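# Drop the small metal ring into the blue bin

## Task

Get the small metal ring inside the blue bin, and make sure no ring stack ends up toppled.

## Robot and tools

Robot: two arms, left_arm and right_arm, each ending in a five-finger hand (left_arm has a left hand, right_arm a right hand). Bases in the scene frame: left_arm at (+0.002, +0.281, -0.002) m, right_arm at (+0.024, -0.239, 0) m, both turned only slightly about z. Scene frame: origin at table height between the arms, +z up, +x out over the table, left_arm on the +y side. A post stands behind the arms. Loose objects may get nudged now and then.

Hand point: a point 0.15 m out from the wrist flange and 0.05 m in front of the palm. Its +z runs along the straight fingers, +y out of the palm, +x across the palm away from the thumb on the right hand, toward the thumb on the left hand. Straight fingertips reach 0.06-0.07 m past it along +z and sit 0.06 m behind it along -y. A wrist bracket on the little-finger side can collide with things.

ROW (used by execute_actions and move): 28 numbers, all in [-1, 1], always for both arms. Order: left dx, dy, dz, rx, ry, rz; left little, ring, middle, index, thumb_bend, thumb_turn; left force_limit, speed; then the same 14 for the right arm. The six pose numbers are an offset, not a pose: they count from that arm's current Hand target, along the Hand target's own axes. 1.0 = 0.6 m for dx, dy, dz, and 180 degrees for the rotation vector rx, ry, rz. All rows in one action, and all targets in one move list, count from the same starting Hand target, not from each other. Repeating an offset in a new call moves further. Zeros in all six pose numbers ask nothing new of that arm. Each step clips commanded orientation to within 40 degrees of the measured one.

Hand numbers: fingers and thumb_bend +1 straight/open, -1 closed; thumb_turn +1 beside the palm, -1 in front of it opposite the fingers. force_limit maps -1..+1 to roughly 0..10 N at the fingertip (0..15 N for the two thumb motors); speed rises from near zero at -1 to full at +0.48 and stays full above. Nothing means 'unchanged': to keep a hand as is, resend the last eight hand numbers actually carried out; before any were sent, use hand_measured plus hand_force_limit and hand_speed. With the thumb turned in, the hand wraps objects about 0.035-0.065 m thick; thumb tip against index pad can pinch light items. For a soft grip close at speed -0.94 or below. A motor starts only when its target changes by 0.002 or more; to squeeze harder raise force_limit and send a more-closed target than hand_measured; to release send a more-open one.

Tools:
- execute_actions(actions, cameras): actions is a list of up to 15 rows per action, each row one 1/30 s step; a short table holds its last row to step 15. cameras names views to return (['all'], [] or names); by default images come only with an empty actions list.
- move(target, speed, blend, blocking, cameras): target is one row or a list of up to 15 rows, offsets as above from the current Hand targets. Paths are straight and all end together, capped at 10 s. speed in m/s, 0.002 to 4.3, default 0.25 (turns at twice that in rad/s), one value or one per target. blend in m rounds corners in a list; 0 stops at each. blocking=false returns after about 0.5 s while the move continues. Paths do not avoid obstacles or the other arm. Result adds a 'move:' line: done, off_target, moving, held, fault, plus limits (paced = pose clipped, held = steps withheld).
- wait(seconds 0-3600): lets time pass, sends nothing new.
- stop(): brakes a running move.
- zoom_image(camera, region): camera is cam_high, cam_left_wrist or cam_right_wrist; region [x0, y0, x1, y1] in pixels, at most 504 by 504, from the latest image.
- show_instructions(): shows the reference pages.
- finished_scene(scene=1): ends the scene for good.

Results: end_effector_position (m) and end_effector_quat_wxyz per arm are in that arm's own base frame; printed values may be off by a few cm. 'Hand target' is the last commanded pose after clipping; the next offset starts there. Hands often rest 1-3 cm (up to 5 cm) low of the command due to friction and weight; that alone is not contact. A following execute_actions call, even with zero offsets, re-requests the target. hand_measured, hand_stopped_by (moving, target, force, stalled, fault) and hand_load_n list six values in motor order; a lost grip shows as load near 0. Joint torques are raw drive outputs with offsets and noise. Cameras are 672x504.

Avoid: dropping the ring even slightly, releasing it while moving, anything leaving the table, knocking over ring stacks, fast impacts or hard pressing into the table, bin or post, and any contact between the two arms or one hand gripping the other. To end a push, command back past the hand point. Holding loads or stretching out heats motors; at 100 °C an arm goes limp for 30-60 s.

Each tool is called after "Call:" as a command line: name --argument value for each argument, lists and objects as JSON in quotes; but a table of rows of numbers goes row by row, as --pt "numbers of a row", without its own name.

Reference images:

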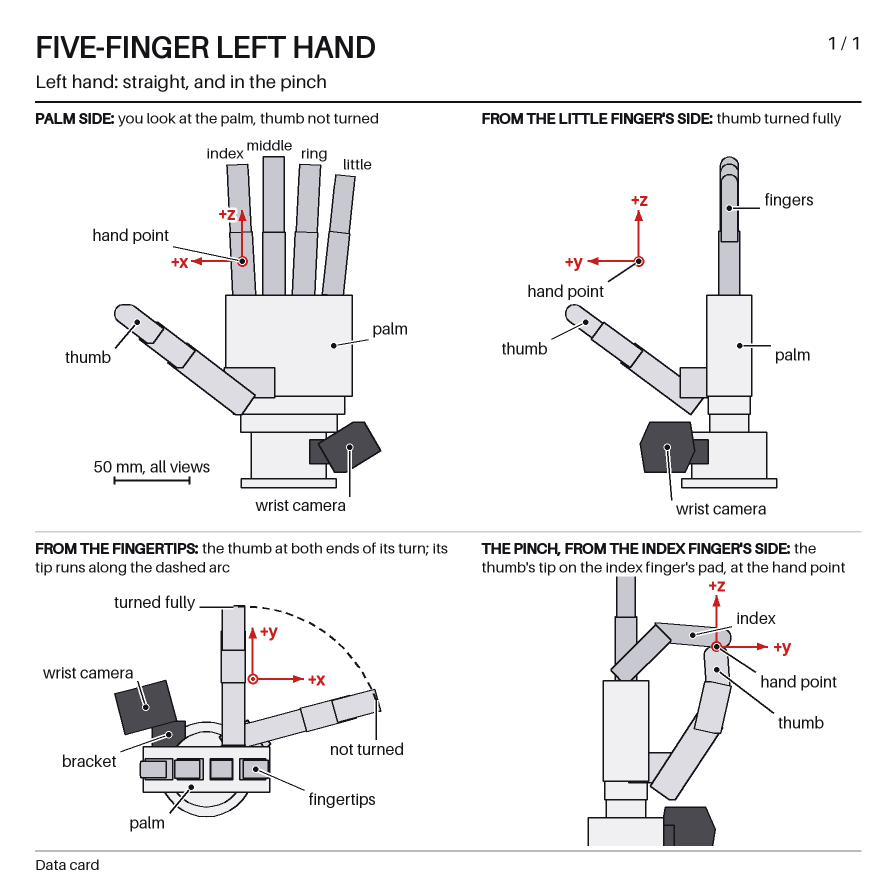

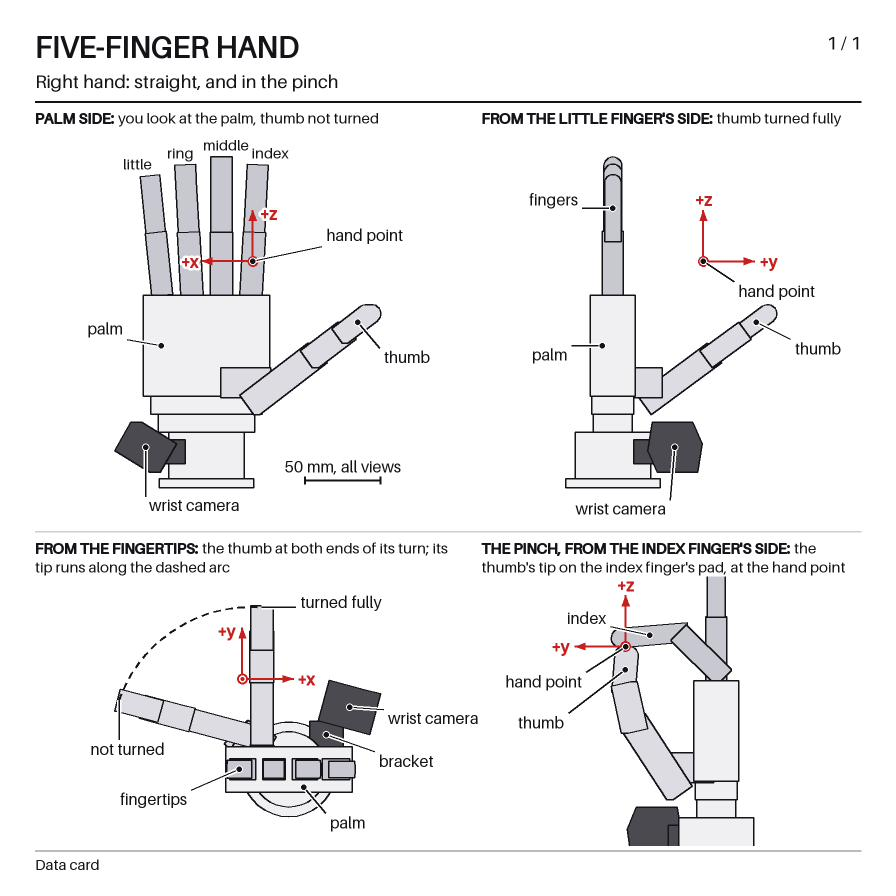

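## Session

Call:
execute_actions --actions '[]'

Scene clock: 0.00 s.
left_arm: end_effector_position=(+0.4429, -0.2055, +0.3839) hand_measured=(+1.000, +1.000, +1.000, +1.000, +1.000, +1.000) hand_load_n=(+0.0, +0.0, +0.0, -0.5, +0.0, +0.0) hand_stopped_by=(target, target, target, target, target, target) hand_force_limit=0.00 hand_speed=-0.80 end_effector_quat_wxyz=(-0.237, +0.281, -0.584, +0.724) | right_arm: end_effector_position=(+0.2780, -0.0223, +0.1019) hand_measured=(+1.000, +1.000, +1.000, +1.000, +1.000, +1.000) hand_load_n=(+0.0, +0.0, +0.0, +0.0, +0.0, +0.0) hand_stopped_by=(target, target, target, target, target, target) hand_force_limit=0.00 hand_speed=-0.80 end_effector_quat_wxyz=(-0.009, +0.692, -0.592, +0.412)
Joint positions: left_arm=[-0.101 1.05 0.783 0.478 0.694 -0.267] | right_arm=[0.288 0.836 0.524 -0.69 0.671 -0.07]
Joint velocities: within noise
Joint torques (N m): no reading
Motor temperatures (°C): left_arm=[30 26 26 27 33 28] | right_arm=[27 29 28 28 26 25]
Heat: left arm: hottest wrist yaw 33 °C; right arm: hottest shoulder 29 °C.
Hand target: left_arm +0.4455, -0.2058, +0.3971; -0.244, +0.272, -0.580, +0.728 | right_arm +0.2872, -0.0196, +0.1136; -0.020, +0.686, -0.594, +0.420

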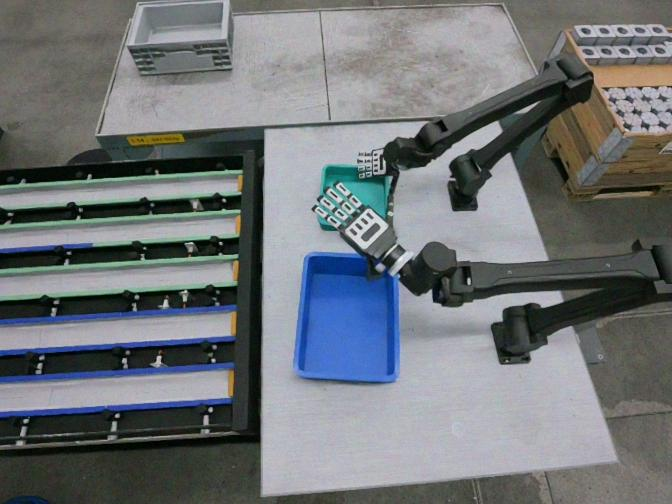

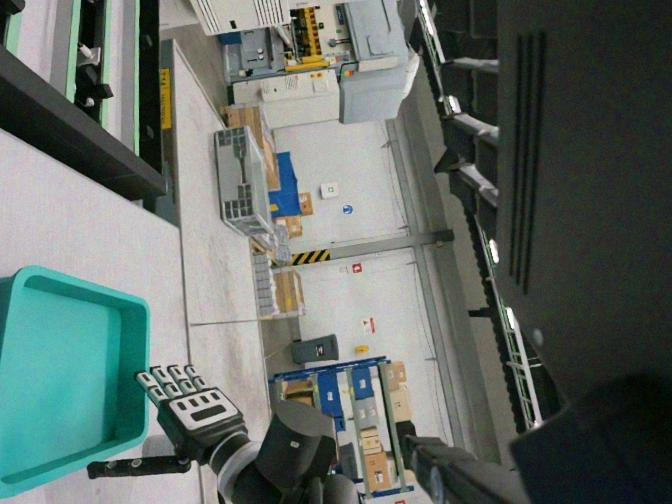

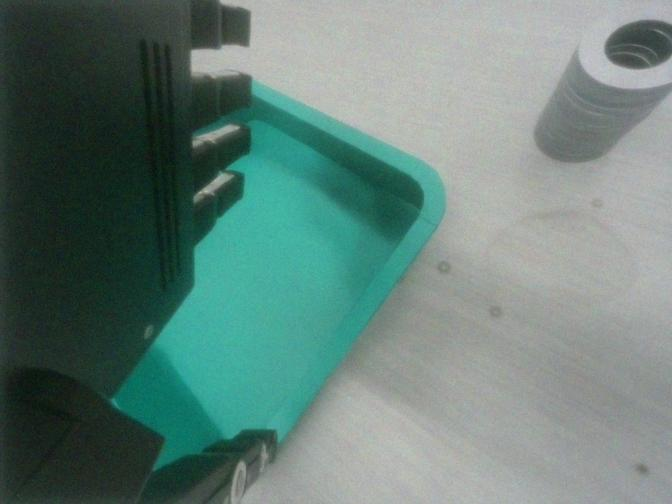

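Call:
zoom_image --camera "cam_high" --region '[250, 120, 502, 309]'

Call:
zoom_image --camera "cam_high" --region '[250, 280, 620, 500]'

Scaled by 2.000 from the camera's image (finer frame: 960x720).

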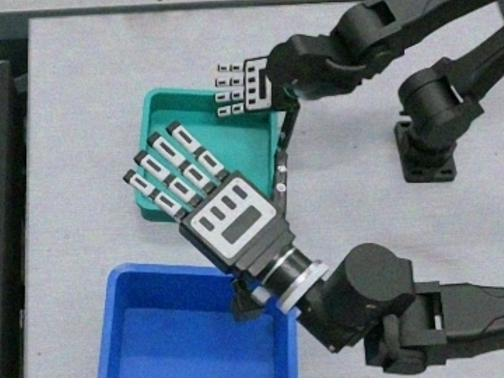

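Scaled by 1.362 from the camera's image (finer frame: 960x720).

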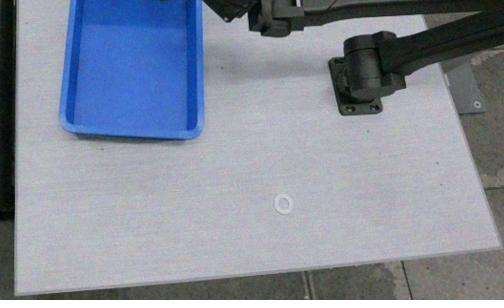

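Call:
zoom_image --camera "cam_high" --region '[432, 408, 482, 450]'

Call:
zoom_image --camera "cam_right_wrist" --region '[472, 0, 672, 200]'

Scaled by 10.080 from the camera's image (finer frame: 960x720).

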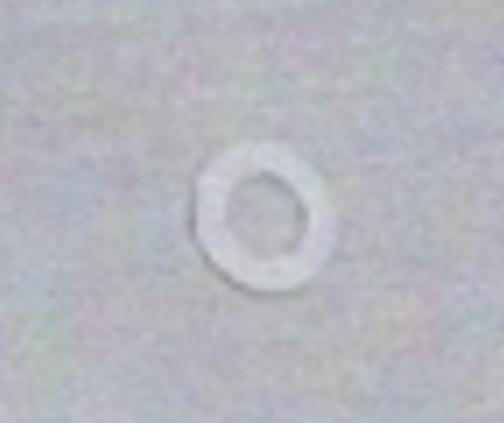

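Scaled by 2.520 from the camera's image (finer frame: 960x720).

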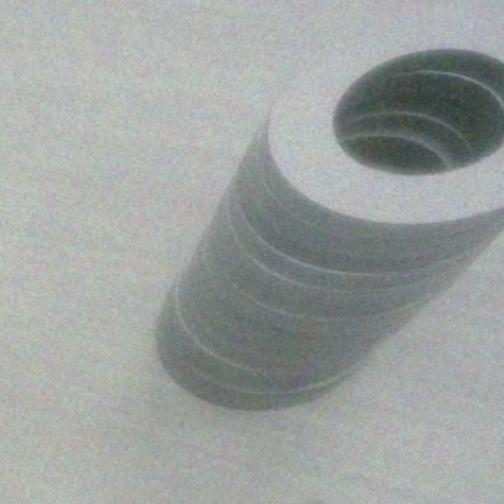

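Call:
move --target '[-0.290,-0.053,-0.544,-0.176,-0.380,-0.033,1,1,1,1,1,1,0,-0.8,0,0,0,0,0,0,1,1,1,1,1,1,0,-0.8]' --cameras '["all"]'

Scene clock: 13.40 s.
left_arm: end_effector_position=(+0.3460, +0.1392, +0.3202) hand_measured=(+1.000, +1.000, +1.000, +1.000, +1.000, +1.000) hand_load_n=(+0.0, +0.0, +0.0, +0.0, +0.0, -0.5) hand_stopped_by=(target, target, target, target, target, target) hand_force_limit=0.00 hand_speed=-0.80 end_effector_quat_wxyz=(-0.389, +0.717, -0.502, +0.286) | right_arm: end_effector_position=(+0.2780, -0.0223, +0.1019) hand_measured=(+1.000, +1.000, +1.000, +1.000, +1.000, +1.000) hand_load_n=(+0.0, +0.0, +0.0, +0.0, +0.0, +0.0) hand_stopped_by=(target, target, target, target, target, target) hand_force_limit=0.00 hand_speed=-0.80 end_effector_quat_wxyz=(-0.009, +0.692, -0.592, +0.412)
Joint positions: left_arm=[0.547 0.801 0.971 -0.744 0.187 0.096] | right_arm=[0.288 0.836 0.524 -0.69 0.671 -0.07]
Joint torques (N m): left_arm=[0.26 -1.96 13.78 1.48 -0.05 0.1] | right_arm=[1.49 -1.38 11.18 1.35 0.34 -0.09]
Heat: left arm: hottest wrist yaw 33 °C; right arm: hottest elbow 30 °C.
Hand target: left_arm +0.3500, +0.1499, +0.3497; -0.410, +0.709, -0.496, +0.288 | right_arm +0.2872, -0.0196, +0.1136; -0.020, +0.686, -0.594, +0.420
Off the commanded pose: left_arm 0.032 m, 3 deg | right_arm 0.015 m, 2 deg.
move: off_target (left_arm)

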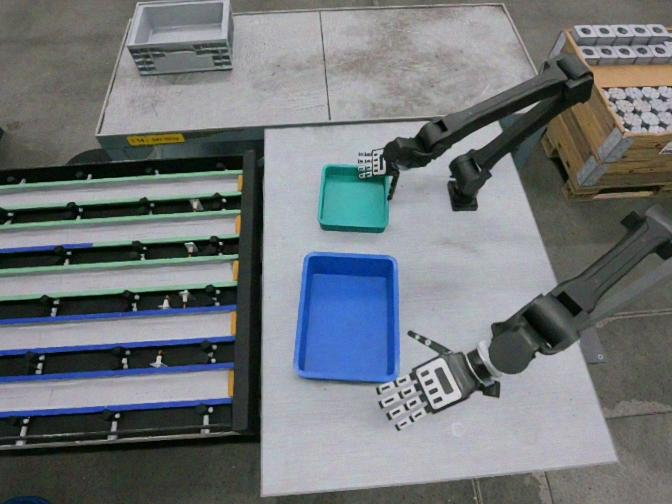

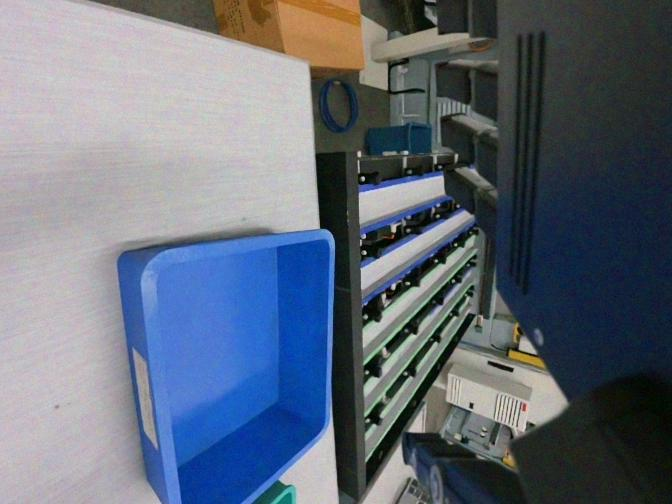

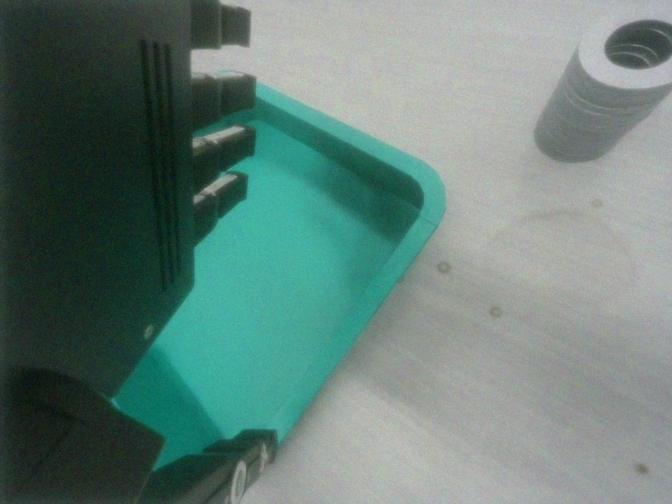

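Call:
move --target '[-0.184,0.154,-0.100,-0.166,-0.040,-0.040,1,1,1,1,1,1,0,-0.8,0,0,0,0,0,0,1,1,1,1,1,1,0,-0.8]' --cameras '["cam_high","cam_left_wrist"]'

Scene clock: 17.10 s.
left_arm: end_effector_position=(+0.2180, +0.2077, +0.2771) hand_measured=(+1.000, +1.000, +1.000, +1.000, +1.000, +1.000) hand_load_n=(+0.0, +0.0, +0.0, +0.0, +0.0, -0.5) hand_stopped_by=(target, target, target, target, target, target) hand_force_limit=0.00 hand_speed=-0.80 end_effector_quat_wxyz=(-0.204, +0.840, -0.485, +0.131) | right_arm: end_effector_position=(+0.2780, -0.0223, +0.1019) hand_measured=(+1.000, +1.000, +1.000, +1.000, +1.000, +1.000) hand_load_n=(+0.0, +0.0, +0.0, +0.0, +0.0, +0.0) hand_stopped_by=(target, target, target, target, target, target) hand_force_limit=0.00 hand_speed=-0.80 end_effector_quat_wxyz=(-0.009, +0.692, -0.592, +0.412)
Joint positions: left_arm=[0.921 0.978 1.137 -1.281 0.203 0.35] | right_arm=[0.288 0.836 0.524 -0.69 0.671 -0.07]
Joint torques (N m): left_arm=[0.21 -3.72 12.77 0.79 0.11 0.11] | right_arm=[1.32 -1.38 11.14 1.29 0.33 -0.07]
Motor temperatures (°C): left_arm=[29 26 32 27 33 28] | right_arm=[27 29 31 28 26 25]
Heat: left arm: hottest wrist yaw 33 °C; right arm: hottest elbow 31 °C.
Hand target: left_arm +0.2201, +0.2201, +0.2994; -0.224, +0.837, -0.482, +0.130 | right_arm +0.2872, -0.0196, +0.1136; -0.020, +0.686, -0.594, +0.420
Off the commanded pose: left_arm 0.026 m, 2 deg | right_arm 0.015 m, 2 deg.
move: off_target (left_arm)

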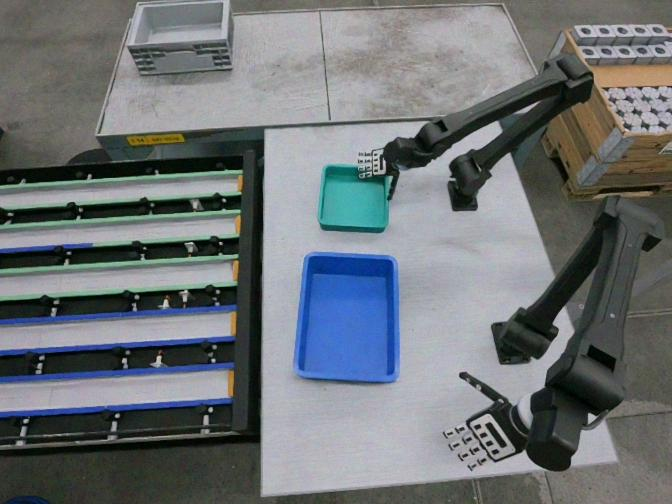

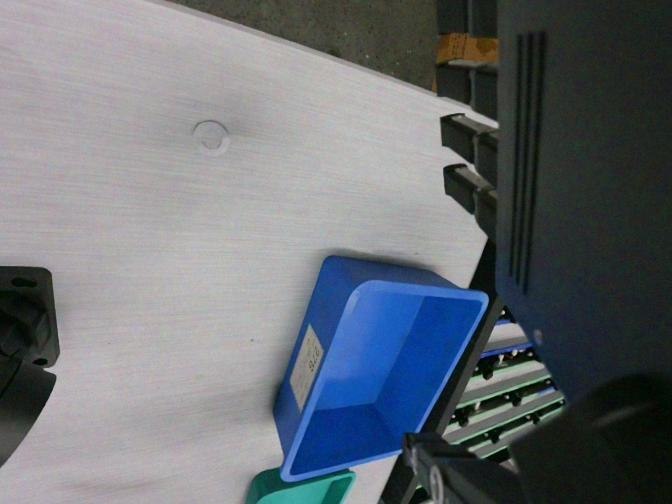

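Call:
zoom_image --camera "cam_left_wrist" --region '[160, 95, 260, 170]'

Scaled by 5.040 from the camera's image (finer frame: 960x720).

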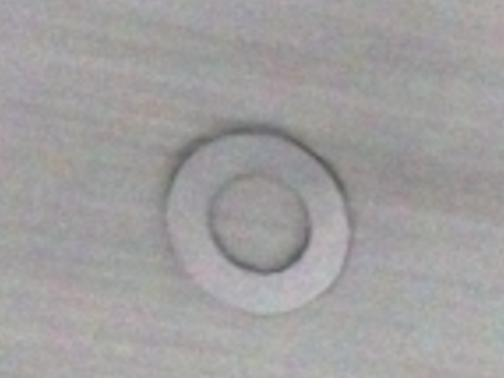

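Call:
move --target '[0,0,0,0,0,0,1,1,1,1,1,1,0,-0.8,0.049,-0.216,-0.299,0,0,0,1,1,1,1,1,1,0,-0.8]' --cameras '["all"]'

Scene clock: 19.83 s.
left_arm: end_effector_position=(+0.2180, +0.2077, +0.2771) hand_measured=(+1.000, +1.000, +1.000, +1.000, +1.000, +1.000) hand_load_n=(+0.0, -0.5, +0.0, +0.0, +0.0, +0.0) hand_stopped_by=(target, target, target, target, target, target) hand_force_limit=0.00 hand_speed=-0.80 end_effector_quat_wxyz=(-0.204, +0.840, -0.485, +0.131) | right_arm: end_effector_position=(+0.2758, +0.0694, +0.2959) hand_measured=(+1.000, +1.000, +1.000, +1.000, +1.000, +1.000) hand_load_n=(+0.0, +0.0, +0.0, -0.5, +0.0, +0.0) hand_stopped_by=(target, target, target, target, target, target) hand_force_limit=0.00 hand_speed=-0.80 end_effector_quat_wxyz=(-0.002, +0.690, -0.593, +0.415)
Joint positions: left_arm=[0.921 0.978 1.137 -1.281 0.203 0.351] | right_arm=[0.64 0.981 1.137 -1.473 0.827 0.377]
Joint torques (N m): left_arm=[0.32 -3.6 12.82 0.83 0.1 0.11] | right_arm=[2.61 -1.96 13.16 0.18 0.65 0]
Heat: left arm: hottest elbow 33 °C; right arm: hottest elbow 31 °C.
Hand target: left_arm +0.2202, +0.2201, +0.2994; -0.224, +0.837, -0.483, +0.130 | right_arm +0.2812, +0.0784, +0.3141; -0.020, +0.686, -0.594, +0.420
Off the commanded pose: left_arm 0.026 m, 2 deg | right_arm 0.021 m, 2 deg.
move: off_target (right_arm)

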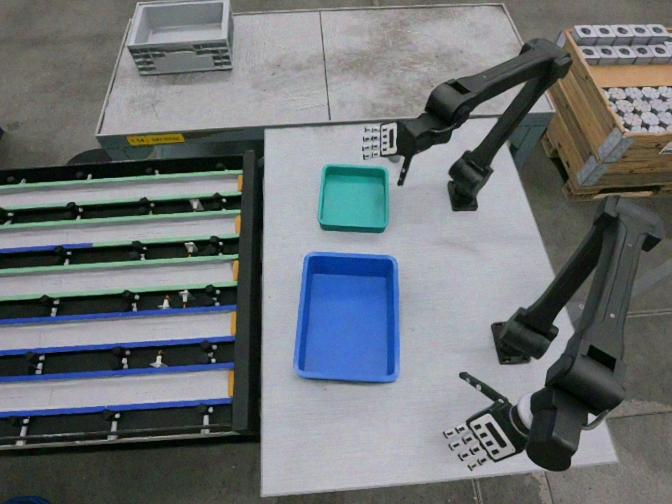

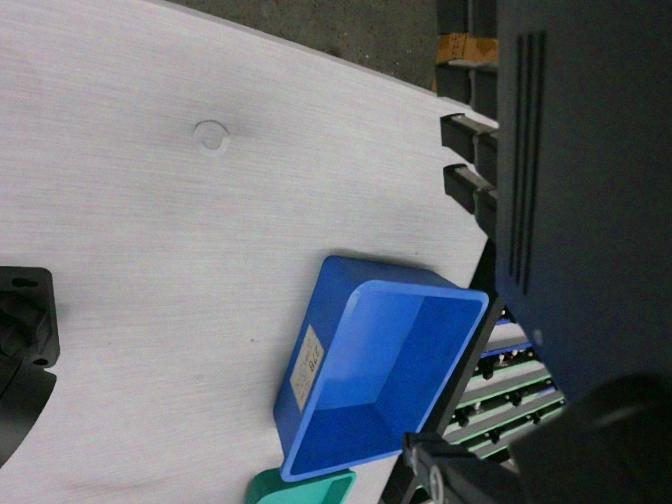

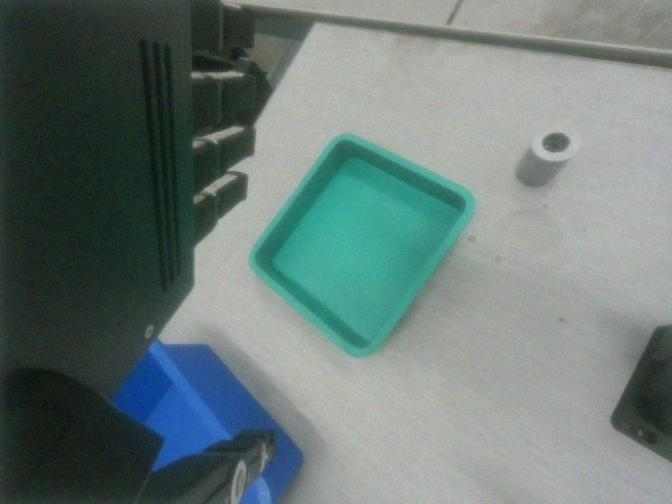

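Call:
zoom_image --camera "cam_high" --region '[350, 110, 450, 180]'

Call:
zoom_image --camera "cam_right_wrist" --region '[490, 110, 610, 210]'

Scaled by 5.040 from the camera's image (finer frame: 960x720).

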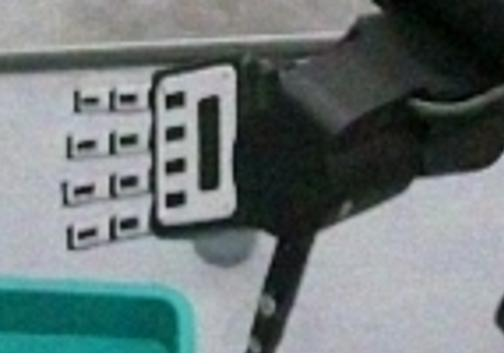

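Scaled by 4.200 from the camera's image (finer frame: 960x720).

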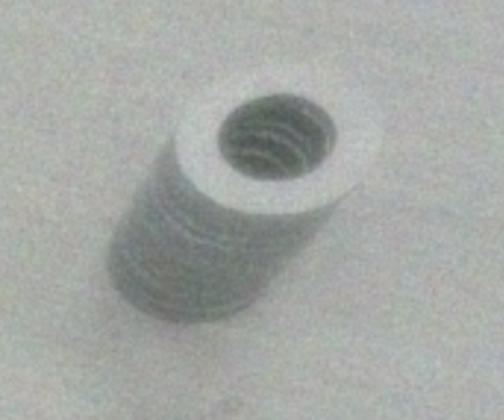

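Call:
move --target '[-0.048,0.115,0.2395,0.083,-0.051,-0.066,1,1,-0.1,-0.1,1,-1,0,-0.2,0,0,0,0,0,0,1,1,1,1,1,1,0,-0.8]' --cameras '["cam_high","cam_left_wrist"]'

Scene clock: 32.57 s.
left_arm: end_effector_position=(+0.2196, +0.2486, +0.1426) hand_measured=(+1.000, +1.000, -0.100, -0.100, +1.000, -1.000) hand_load_n=(+0.0, +0.0, +0.0, +0.0, +0.0, +0.0) hand_stopped_by=(target, target, target, target, target, target) hand_force_limit=0.00 hand_speed=-0.20 end_effector_quat_wxyz=(-0.349, +0.851, -0.364, +0.148) | right_arm: end_effector_position=(+0.2759, +0.0694, +0.2959) hand_measured=(+1.000, +1.000, +1.000, +1.000, +1.000, +1.000) hand_load_n=(+0.0, +0.0, +0.0, +0.0, +0.0, +0.0) hand_stopped_by=(target, target, target, target, target, target) hand_force_limit=0.00 hand_speed=-0.80 end_effector_quat_wxyz=(-0.002, +0.690, -0.593, +0.415)
Joint positions: left_arm=[1.006 0.841 0.627 -0.595 0.167 0.176] | right_arm=[0.64 0.981 1.137 -1.473 0.827 0.378]
Joint torques (N m): left_arm=[0.26 -3.25 7.91 2.29 -0.03 -0.12] | right_arm=[2.43 -2.2 13.2 0.16 0.62 0]
Motor temperatures (°C): left_arm=[29 26 37 27 33 28] | right_arm=[27 29 33 28 27 25]
Heat: left arm: hottest elbow 37 °C; right arm: hottest elbow 33 °C.
Hand target: left_arm +0.2165, +0.2511, +0.1405; -0.354, +0.853, -0.353, +0.147 | right_arm +0.2812, +0.0784, +0.3141; -0.020, +0.686, -0.594, +0.420
Off the commanded pose: left_arm 0.004 m, 1 deg | right_arm 0.021 m, 2 deg.
move: done

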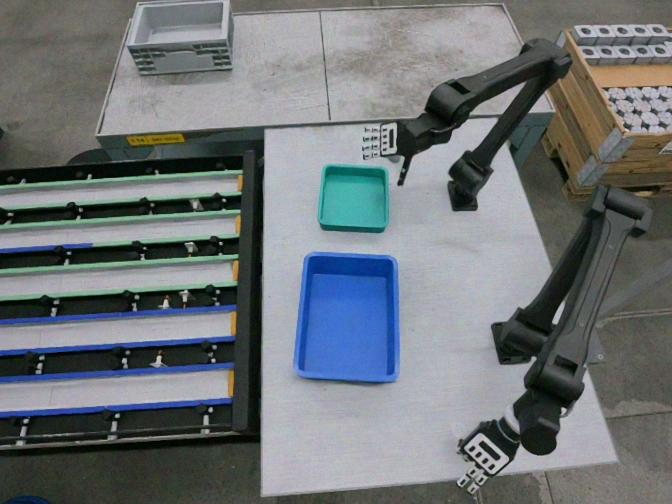

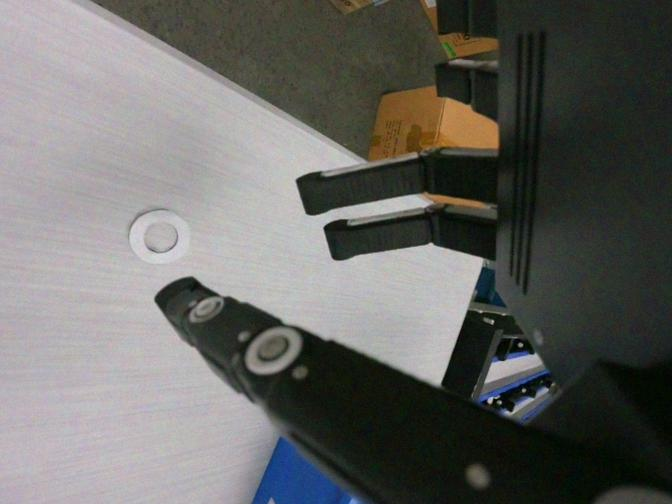

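Call:
move --target '[0,0.131,0.081,0,0,0,1,1,-0.1,-0.1,1,-1,0,-0.2,0,0,0,0,0,0,1,1,1,1,1,1,0,-0.8]' --speed 0.15 --cameras '["cam_left_wrist"]'

Scene clock: 35.10 s.
left_arm: end_effector_position=(+0.2061, +0.2341, +0.0565) hand_measured=(+1.000, +1.000, -0.100, -0.100, +1.000, -1.000) hand_load_n=(+0.0, +0.0, +0.0, +0.0, +0.0, +0.0) hand_stopped_by=(target, target, target, target, target, target) hand_force_limit=0.00 hand_speed=-0.20 end_effector_quat_wxyz=(-0.355, +0.851, -0.357, +0.150) | right_arm: end_effector_position=(+0.2759, +0.0694, +0.2959) hand_measured=(+1.000, +1.000, +1.000, +1.000, +1.000, +1.000) hand_load_n=(+0.0, +0.0, +0.0, +0.0, +0.0, -0.5) hand_stopped_by=(target, target, target, target, target, target) hand_force_limit=0.00 hand_speed=-0.80 end_effector_quat_wxyz=(-0.002, +0.690, -0.593, +0.415)
Joint positions: left_arm=[1.023 0.875 0.397 -0.318 0.177 0.175] | right_arm=[0.64 0.981 1.137 -1.473 0.827 0.378]
Joint torques (N m): left_arm=[0.38 -1.49 7.38 2.41 0.15 0.04] | right_arm=[2.67 -2.32 13.22 0.2 0.63 0]
Heat: left arm: hottest elbow 37 °C; right arm: hottest elbow 34 °C.
Hand target: left_arm +0.2018, +0.2361, +0.0506; -0.354, +0.853, -0.353, +0.147 | right_arm +0.2812, +0.0784, +0.3141; -0.020, +0.686, -0.594, +0.420
Off the commanded pose: left_arm 0.008 m, 1 deg | right_arm 0.021 m, 2 deg.
move: done

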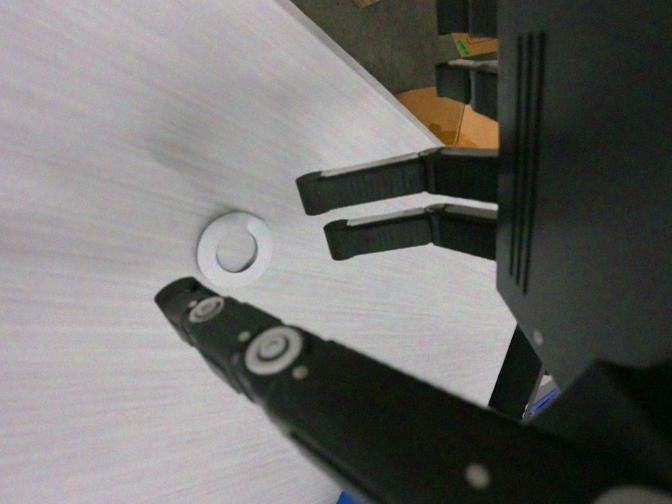

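Call:
zoom_image --camera "cam_left_wrist" --region '[140, 170, 380, 350]'

Scaled by 2.100 from the camera's image (finer frame: 960x720).

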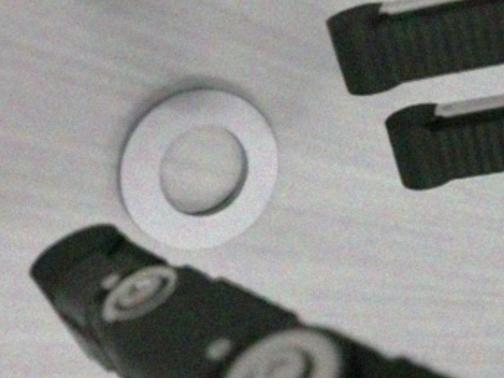

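Call:
move --target '[0.006,0.036,0.0345,0,0,0,1,1,-0.1,-0.1,1,-1,0,-0.2,0,0,0,0,0,0,1,1,1,1,1,1,0,-0.8]' --speed 0.08 --cameras '["cam_left_wrist"]'

Scene clock: 37.47 s.
left_arm: end_effector_position=(+0.2052, +0.2346, +0.0263) hand_measured=(+1.000, +1.000, -0.100, -0.100, +1.000, -1.000) hand_load_n=(+0.0, +0.0, +0.0, +0.0, +0.0, +0.0) hand_stopped_by=(target, target, target, target, target, target) hand_force_limit=0.00 hand_speed=-0.20 end_effector_quat_wxyz=(-0.356, +0.851, -0.356, +0.148) | right_arm: end_effector_position=(+0.2759, +0.0694, +0.2959) hand_measured=(+1.000, +1.000, +1.000, +1.000, +1.000, +1.000) hand_load_n=(+0.0, +0.0, +0.0, +0.0, +0.0, +0.0) hand_stopped_by=(target, target, target, target, target, target) hand_force_limit=0.00 hand_speed=-0.80 end_effector_quat_wxyz=(-0.002, +0.690, -0.593, +0.415)
Joint positions: left_arm=[1.023 0.951 0.338 -0.182 0.171 0.175] | right_arm=[0.64 0.981 1.137 -1.473 0.827 0.378]
Joint torques (N m): left_arm=[-0.79 -1.49 6.78 2.39 -0.03 -0.06] | right_arm=[2.49 -2.26 13.16 0.14 0.64 0.01]
Heat: left arm: hottest elbow 36 °C; right arm: hottest elbow 34 °C.
Hand target: left_arm +0.2039, +0.2331, +0.0206; -0.354, +0.853, -0.353, +0.147 | right_arm +0.2812, +0.0784, +0.3141; -0.020, +0.686, -0.594, +0.420
Off the commanded pose: left_arm 0.006 m, 0 deg | right_arm 0.021 m, 2 deg.
move: done

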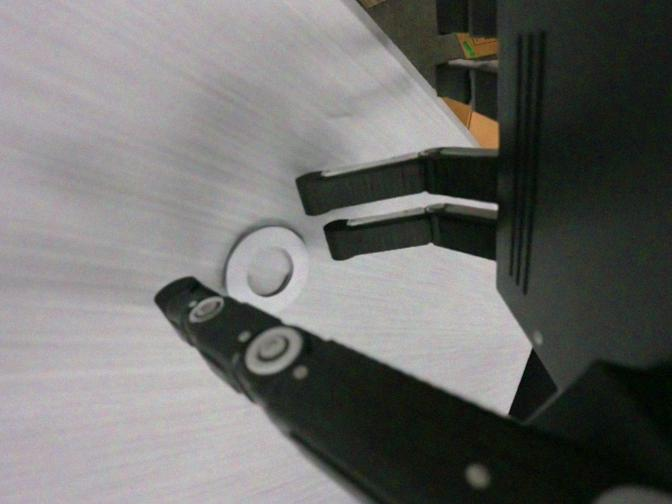

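Call:
zoom_image --camera "cam_left_wrist" --region '[140, 130, 400, 340]'

Call:
zoom_image --camera "cam_left_wrist" --region '[220, 200, 340, 320]'

Scaled by 1.938 from the camera's image (finer frame: 960x720).

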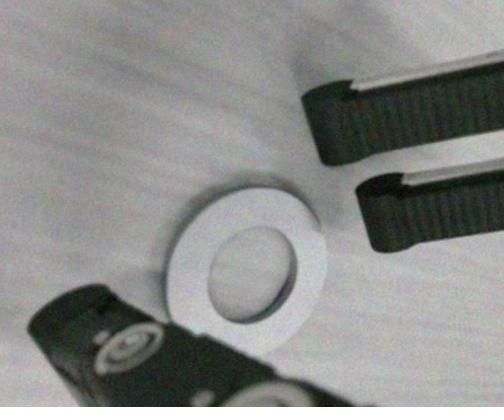

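Scaled by 4.200 from the camera's image (finer frame: 960x720).

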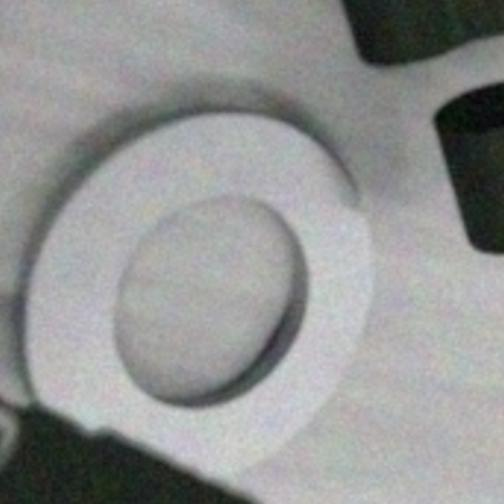

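Call:
move --target '[0.026,-0.012,0.012,0,0,0,1,1,-0.1,-0.1,1,-1,0,-0.2,0,0,0,0,0,0,1,1,1,1,1,1,0,-0.8]' --speed 0.08 --cameras '["cam_left_wrist"]'

Scene clock: 41.30 s.
left_arm: end_effector_position=(+0.2154, +0.2304, +0.0217) hand_measured=(+1.000, +1.000, -0.100, -0.100, +1.000, -1.000) hand_load_n=(+0.0, +0.0, -2.5, +0.0, +0.0, +0.0) hand_stopped_by=(target, target, target, target, target, target) hand_force_limit=0.00 hand_speed=-0.20 end_effector_quat_wxyz=(-0.354, +0.855, -0.352, +0.142) | right_arm: end_effector_position=(+0.2759, +0.0694, +0.2959) hand_measured=(+1.000, +1.000, +1.000, +1.000, +1.000, +1.000) hand_load_n=(+0.0, +0.0, +0.0, +0.0, +0.0, +0.0) hand_stopped_by=(target, target, target, target, target, target) hand_force_limit=0.00 hand_speed=-0.80 end_effector_quat_wxyz=(-0.002, +0.690, -0.593, +0.415)
Joint positions: left_arm=[0.965 0.974 0.338 -0.159 0.116 0.127] | right_arm=[0.64 0.981 1.137 -1.473 0.827 0.378]
Joint torques (N m): left_arm=[-2.32 -1.49 7.62 2.33 -0.01 -0.12] | right_arm=[2.49 -2.14 13.16 0.24 0.63 -0.01]
Heat: left arm: hottest elbow 36 °C; right arm: hottest elbow 34 °C.
Hand target: left_arm +0.2221, +0.2292, +0.0206; -0.354, +0.853, -0.353, +0.147 | right_arm +0.2812, +0.0784, +0.3141; -0.020, +0.686, -0.594, +0.420
Off the commanded pose: left_arm 0.007 m, 1 deg | right_arm 0.021 m, 2 deg.
move: done

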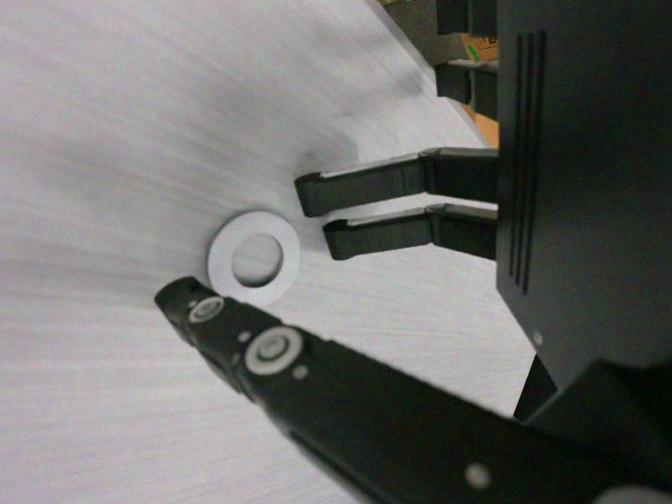

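Call:
zoom_image --camera "cam_left_wrist" --region '[140, 130, 400, 340]'

Scaled by 1.938 from the camera's image (finer frame: 960x720).

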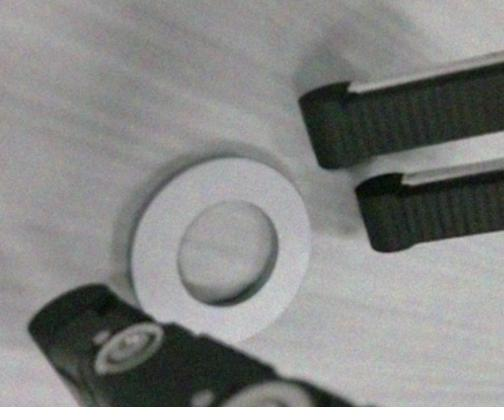

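Call:
move --target '[0,-0.001,-0.001,0.0222,0,0,1,1,-0.1,-0.1,1,-1,0,-0.2,0,0,0,0,0,0,1,1,1,1,1,1,0,-0.8]' --speed 0.08 --cameras '["cam_left_wrist"]'

Call:
zoom_image --camera "cam_left_wrist" --region '[140, 130, 400, 340]'

Scene clock: 43.47 s.
left_arm: end_effector_position=(+0.2198, +0.2326, +0.0221) hand_measured=(+1.000, +1.000, -0.100, -0.100, +1.000, -1.000) hand_load_n=(+0.0, -0.5, +0.0, +0.0, +0.0, +0.0) hand_stopped_by=(target, target, target, target, target, target) hand_force_limit=0.00 hand_speed=-0.20 end_effector_quat_wxyz=(-0.380, +0.843, -0.349, +0.153) | right_arm: end_effector_position=(+0.2759, +0.0694, +0.2959) hand_measured=(+1.000, +1.000, +1.000, +1.000, +1.000, +1.000) hand_load_n=(+0.0, +0.0, +0.0, +0.0, +0.0, +0.0) hand_stopped_by=(target, target, target, target, target, target) hand_force_limit=0.00 hand_speed=-0.80 end_effector_quat_wxyz=(-0.002, +0.690, -0.593, +0.415)
Joint positions: left_arm=[0.965 0.964 0.303 -0.074 0.127 0.122] | right_arm=[0.64 0.981 1.137 -1.473 0.827 0.378]
Joint velocities: left_arm=[0.005 0.005 -0.002 0.032 0.037 -0.183] | right_arm=[within noise]
Joint torques (N m): left_arm=[-1.61 -3.37 6.57 2.36 0.12 -0.09] | right_arm=[2.43 -2.08 13.19 0.18 0.61 0]
Heat: left arm: hottest elbow 36 °C; right arm: hottest elbow 35 °C.
Hand target: left_arm +0.2220, +0.2292, +0.0214; -0.384, +0.841, -0.348, +0.159 | right_arm +0.2812, +0.0784, +0.3141; -0.020, +0.686, -0.594, +0.420
Off the commanded pose: left_arm 0.004 m, 1 deg | right_arm 0.021 m, 2 deg.
move: done

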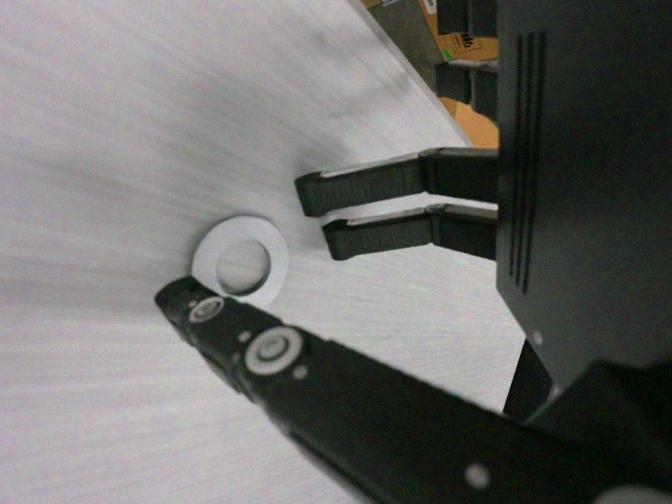

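Scaled by 1.938 from the camera's image (finer frame: 960x720).

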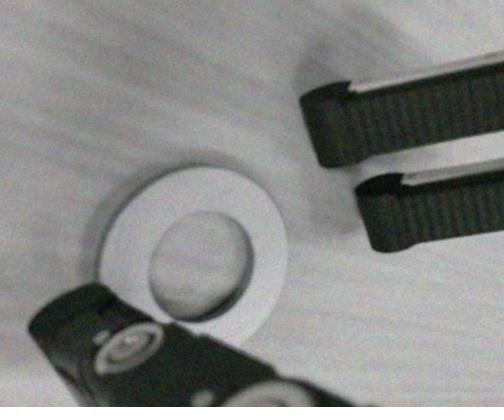

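Call:
move --pt "-0.0035 -0.0077 -0.0115 0 0 0 1 1 -0.1 -0.1 1 -1 0 -0.2 0 0 0 0 0 0 1 1 1 1 1 1 0 -0.8" --pt "-0.0063 0.0049 -0.0046 0 0 0 1 1 -0.1 -0.1 1 -1 0 -0.2 0 0 0 0 0 0 1 1 1 1 1 1 0 -0.8" --speed 0.05 --cameras '["cam_left_wrist"]'

Call:
zoom_image --camera "cam_left_wrist" --region '[140, 130, 400, 340]'

Scene clock: 45.57 s.
left_arm: end_effector_position=(+0.2205, +0.2287, +0.0267) hand_measured=(+1.000, +1.000, -0.100, -0.100, +1.000, -1.000) hand_load_n=(+0.0, +0.0, +0.0, +0.0, -0.5, +0.0) hand_stopped_by=(target, target, target, target, target, target) hand_force_limit=0.00 hand_speed=-0.20 end_effector_quat_wxyz=(-0.384, +0.838, -0.351, +0.161) | right_arm: end_effector_position=(+0.2759, +0.0694, +0.2959) hand_measured=(+1.000, +1.000, +1.000, +1.000, +1.000, +1.000) hand_load_n=(+0.0, -0.5, +0.0, +0.0, +0.0, +0.0) hand_stopped_by=(target, target, target, target, target, target) hand_force_limit=0.00 hand_speed=-0.80 end_effector_quat_wxyz=(-0.002, +0.690, -0.593, +0.415)
Joint positions: left_arm=[0.965 0.932 0.295 -0.083 0.142 0.122] | right_arm=[0.64 0.981 1.137 -1.473 0.827 0.378]
Joint torques (N m): left_arm=[-0.03 -1.49 6.75 2.39 0.11 0.04] | right_arm=[2.61 -2.2 13.16 0.29 0.64 0]
Heat: left arm: hottest elbow 36 °C; right arm: hottest elbow 35 °C.
Hand target: left_arm +0.2166, +0.2291, +0.0210; -0.384, +0.840, -0.348, +0.159 | right_arm +0.2812, +0.0784, +0.3141; -0.020, +0.686, -0.594, +0.420
Off the commanded pose: left_arm 0.007 m, 1 deg | right_arm 0.021 m, 2 deg.
move: done

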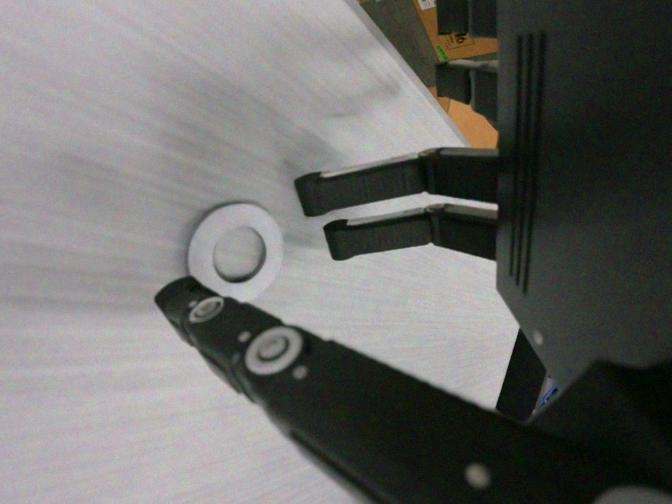

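Scaled by 1.938 from the camera's image (finer frame: 960x720).

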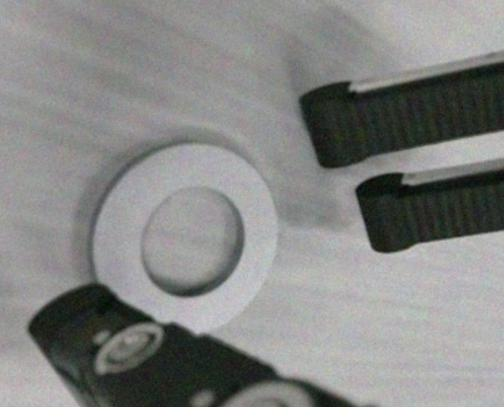

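Call:
move --target '[-0.0123,0.004,-0.0072,0,0,0,1,1,-0.1,-0.1,1,-1,0,-0.2,0,0,0,0,0,0,1,1,1,1,1,1,0,-0.8]' --speed 0.08 --cameras '["cam_left_wrist"]'

Scene clock: 46.83 s.
left_arm: end_effector_position=(+0.2154, +0.2328, +0.0273) hand_measured=(+1.000, +1.000, -0.100, -0.100, +1.000, -1.000) hand_load_n=(+0.0, +0.0, +0.0, +0.0, +0.0, +0.0) hand_stopped_by=(target, target, target, target, target, target) hand_force_limit=0.00 hand_speed=-0.20 end_effector_quat_wxyz=(-0.385, +0.838, -0.349, +0.164) | right_arm: end_effector_position=(+0.2759, +0.0694, +0.2959) hand_measured=(+1.000, +1.000, +1.000, +1.000, +1.000, +1.000) hand_load_n=(+0.0, +0.0, +0.0, +0.0, +0.0, +0.0) hand_stopped_by=(target, target, target, target, target, target) hand_force_limit=0.00 hand_speed=-0.80 end_effector_quat_wxyz=(-0.002, +0.690, -0.593, +0.415)
Joint positions: left_arm=[0.999 0.932 0.295 -0.083 0.171 0.14] | right_arm=[0.64 0.981 1.137 -1.473 0.827 0.378]
Joint torques (N m): left_arm=[0.32 -3.08 6.37 1.83 0.15 0.11] | right_arm=[2.49 -2.37 13.18 0.14 0.65 0.03]
Heat: left arm: hottest elbow 36 °C; right arm: hottest elbow 35 °C.
Hand target: left_arm +0.2079, +0.2309, +0.0220; -0.384, +0.841, -0.348, +0.159 | right_arm +0.2812, +0.0784, +0.3141; -0.020, +0.686, -0.594, +0.420
Off the commanded pose: left_arm 0.009 m, 1 deg | right_arm 0.021 m, 2 deg.
move: done

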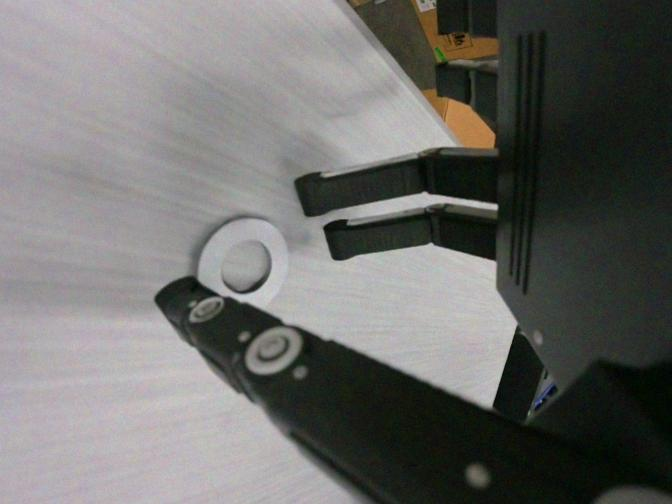

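Call:
move --target '[0.0025,0.0128,0.0018,0,0,0,1,1,-0.1,-0.1,1,-1,0,-0.2,0,0,0,0,0,0,1,1,1,1,1,1,0,-0.8]' --speed 0.08 --cameras '["cam_left_wrist"]'

Call:
zoom_image --camera "cam_left_wrist" --region '[140, 130, 400, 340]'

Scene clock: 48.07 s.
left_arm: end_effector_position=(+0.2129, +0.2289, +0.0220) hand_measured=(+1.000, +1.000, -0.100, -0.100, +1.000, -1.000) hand_load_n=(+0.0, +0.0, +0.0, +0.0, +0.0, +0.0) hand_stopped_by=(target, target, target, target, target, target) hand_force_limit=0.00 hand_speed=-0.20 end_effector_quat_wxyz=(-0.384, +0.839, -0.349, +0.164) | right_arm: end_effector_position=(+0.2759, +0.0694, +0.2959) hand_measured=(+1.000, +1.000, +1.000, +1.000, +1.000, +1.000) hand_load_n=(+0.0, +0.0, +0.0, +0.0, +0.0, +0.5) hand_stopped_by=(target, target, target, target, target, target) hand_force_limit=0.00 hand_speed=-0.80 end_effector_quat_wxyz=(-0.002, +0.690, -0.593, +0.415)
Joint positions: left_arm=[0.999 0.93 0.278 -0.07 0.171 0.14] | right_arm=[0.64 0.981 1.137 -1.473 0.827 0.378]
Joint torques (N m): left_arm=[0.26 -2.37 6.08 2.22 0.06 0.1] | right_arm=[2.78 -2.08 13.2 0.14 0.63 0.01]
Heat: left arm: hottest elbow 36 °C; right arm: hottest elbow 35 °C.
Hand target: left_arm +0.2061, +0.2269, +0.0156; -0.384, +0.840, -0.348, +0.159 | right_arm +0.2812, +0.0784, +0.3141; -0.020, +0.686, -0.594, +0.420
Off the commanded pose: left_arm 0.010 m, 1 deg | right_arm 0.021 m, 2 deg.
move: done

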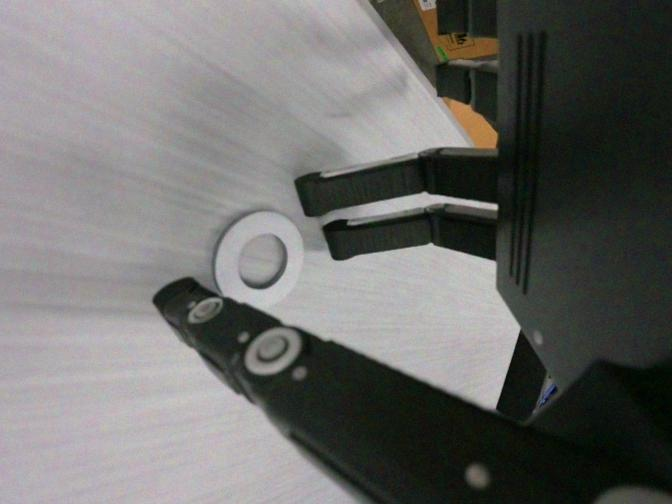

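Scaled by 1.938 from the camera's image (finer frame: 960x720).

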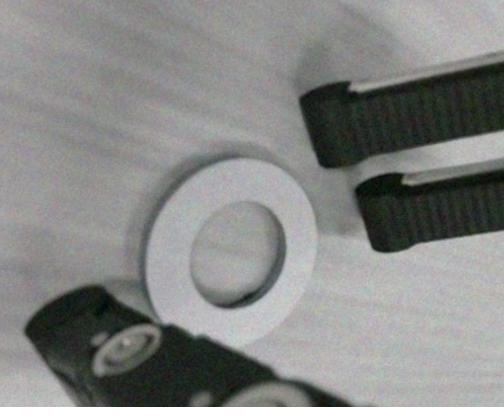

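Call:
move --target '[0,0,0,0,0,0,1,1,-0.1,-0.1,0.7,-1,-0.6,-0.85,0,0,0,0,0,0,1,1,1,1,1,1,0,-0.8]' --cameras '["cam_left_wrist"]'

Call:
zoom_image --camera "cam_left_wrist" --region '[140, 130, 400, 340]'

Scene clock: 50.27 s.
left_arm: end_effector_position=(+0.2128, +0.2288, +0.0219) hand_measured=(+1.000, +1.000, -0.100, -0.100, +0.700, -1.000) hand_load_n=(+0.0, +0.0, +0.0, +0.0, +0.0, +0.0) hand_stopped_by=(target, target, target, target, target, target) hand_force_limit=-0.60 hand_speed=-0.85 end_effector_quat_wxyz=(-0.384, +0.839, -0.349, +0.164) | right_arm: end_effector_position=(+0.2759, +0.0694, +0.2959) hand_measured=(+1.000, +1.000, +1.000, +1.000, +1.000, +1.000) hand_load_n=(+0.0, +0.0, +0.0, +0.0, +0.0, +0.0) hand_stopped_by=(target, target, target, target, target, target) hand_force_limit=0.00 hand_speed=-0.80 end_effector_quat_wxyz=(-0.002, +0.690, -0.593, +0.415)
Joint positions: left_arm=[0.999 0.93 0.278 -0.069 0.171 0.14] | right_arm=[0.64 0.981 1.137 -1.473 0.827 0.378]
Joint torques (N m): left_arm=[0.15 -2.32 6.2 2.24 0.07 0.1] | right_arm=[2.37 -2.26 13.22 0.25 0.65 0.02]
Heat: left arm: hottest elbow 36 °C; right arm: hottest elbow 35 °C.
Hand target: left_arm +0.2061, +0.2268, +0.0155; -0.384, +0.840, -0.348, +0.159 | right_arm +0.2812, +0.0784, +0.3141; -0.020, +0.686, -0.594, +0.420
Off the commanded pose: left_arm 0.009 m, 1 deg | right_arm 0.021 m, 2 deg.
move: done

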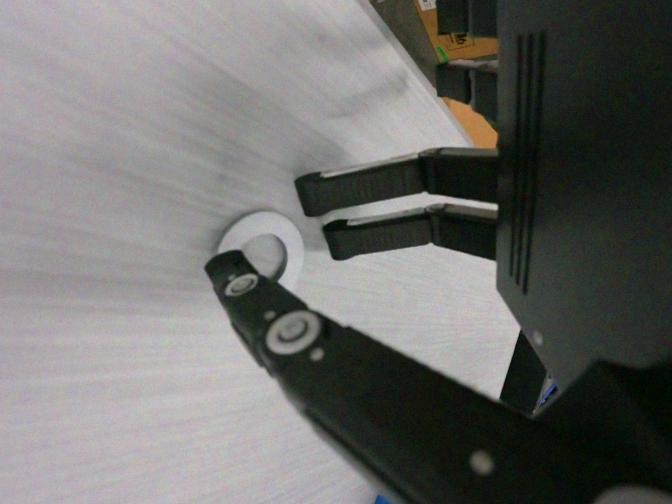

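Scaled by 1.938 from the camera's image (finer frame: 960x720).

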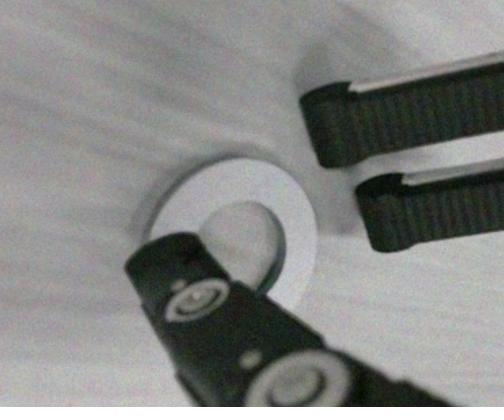

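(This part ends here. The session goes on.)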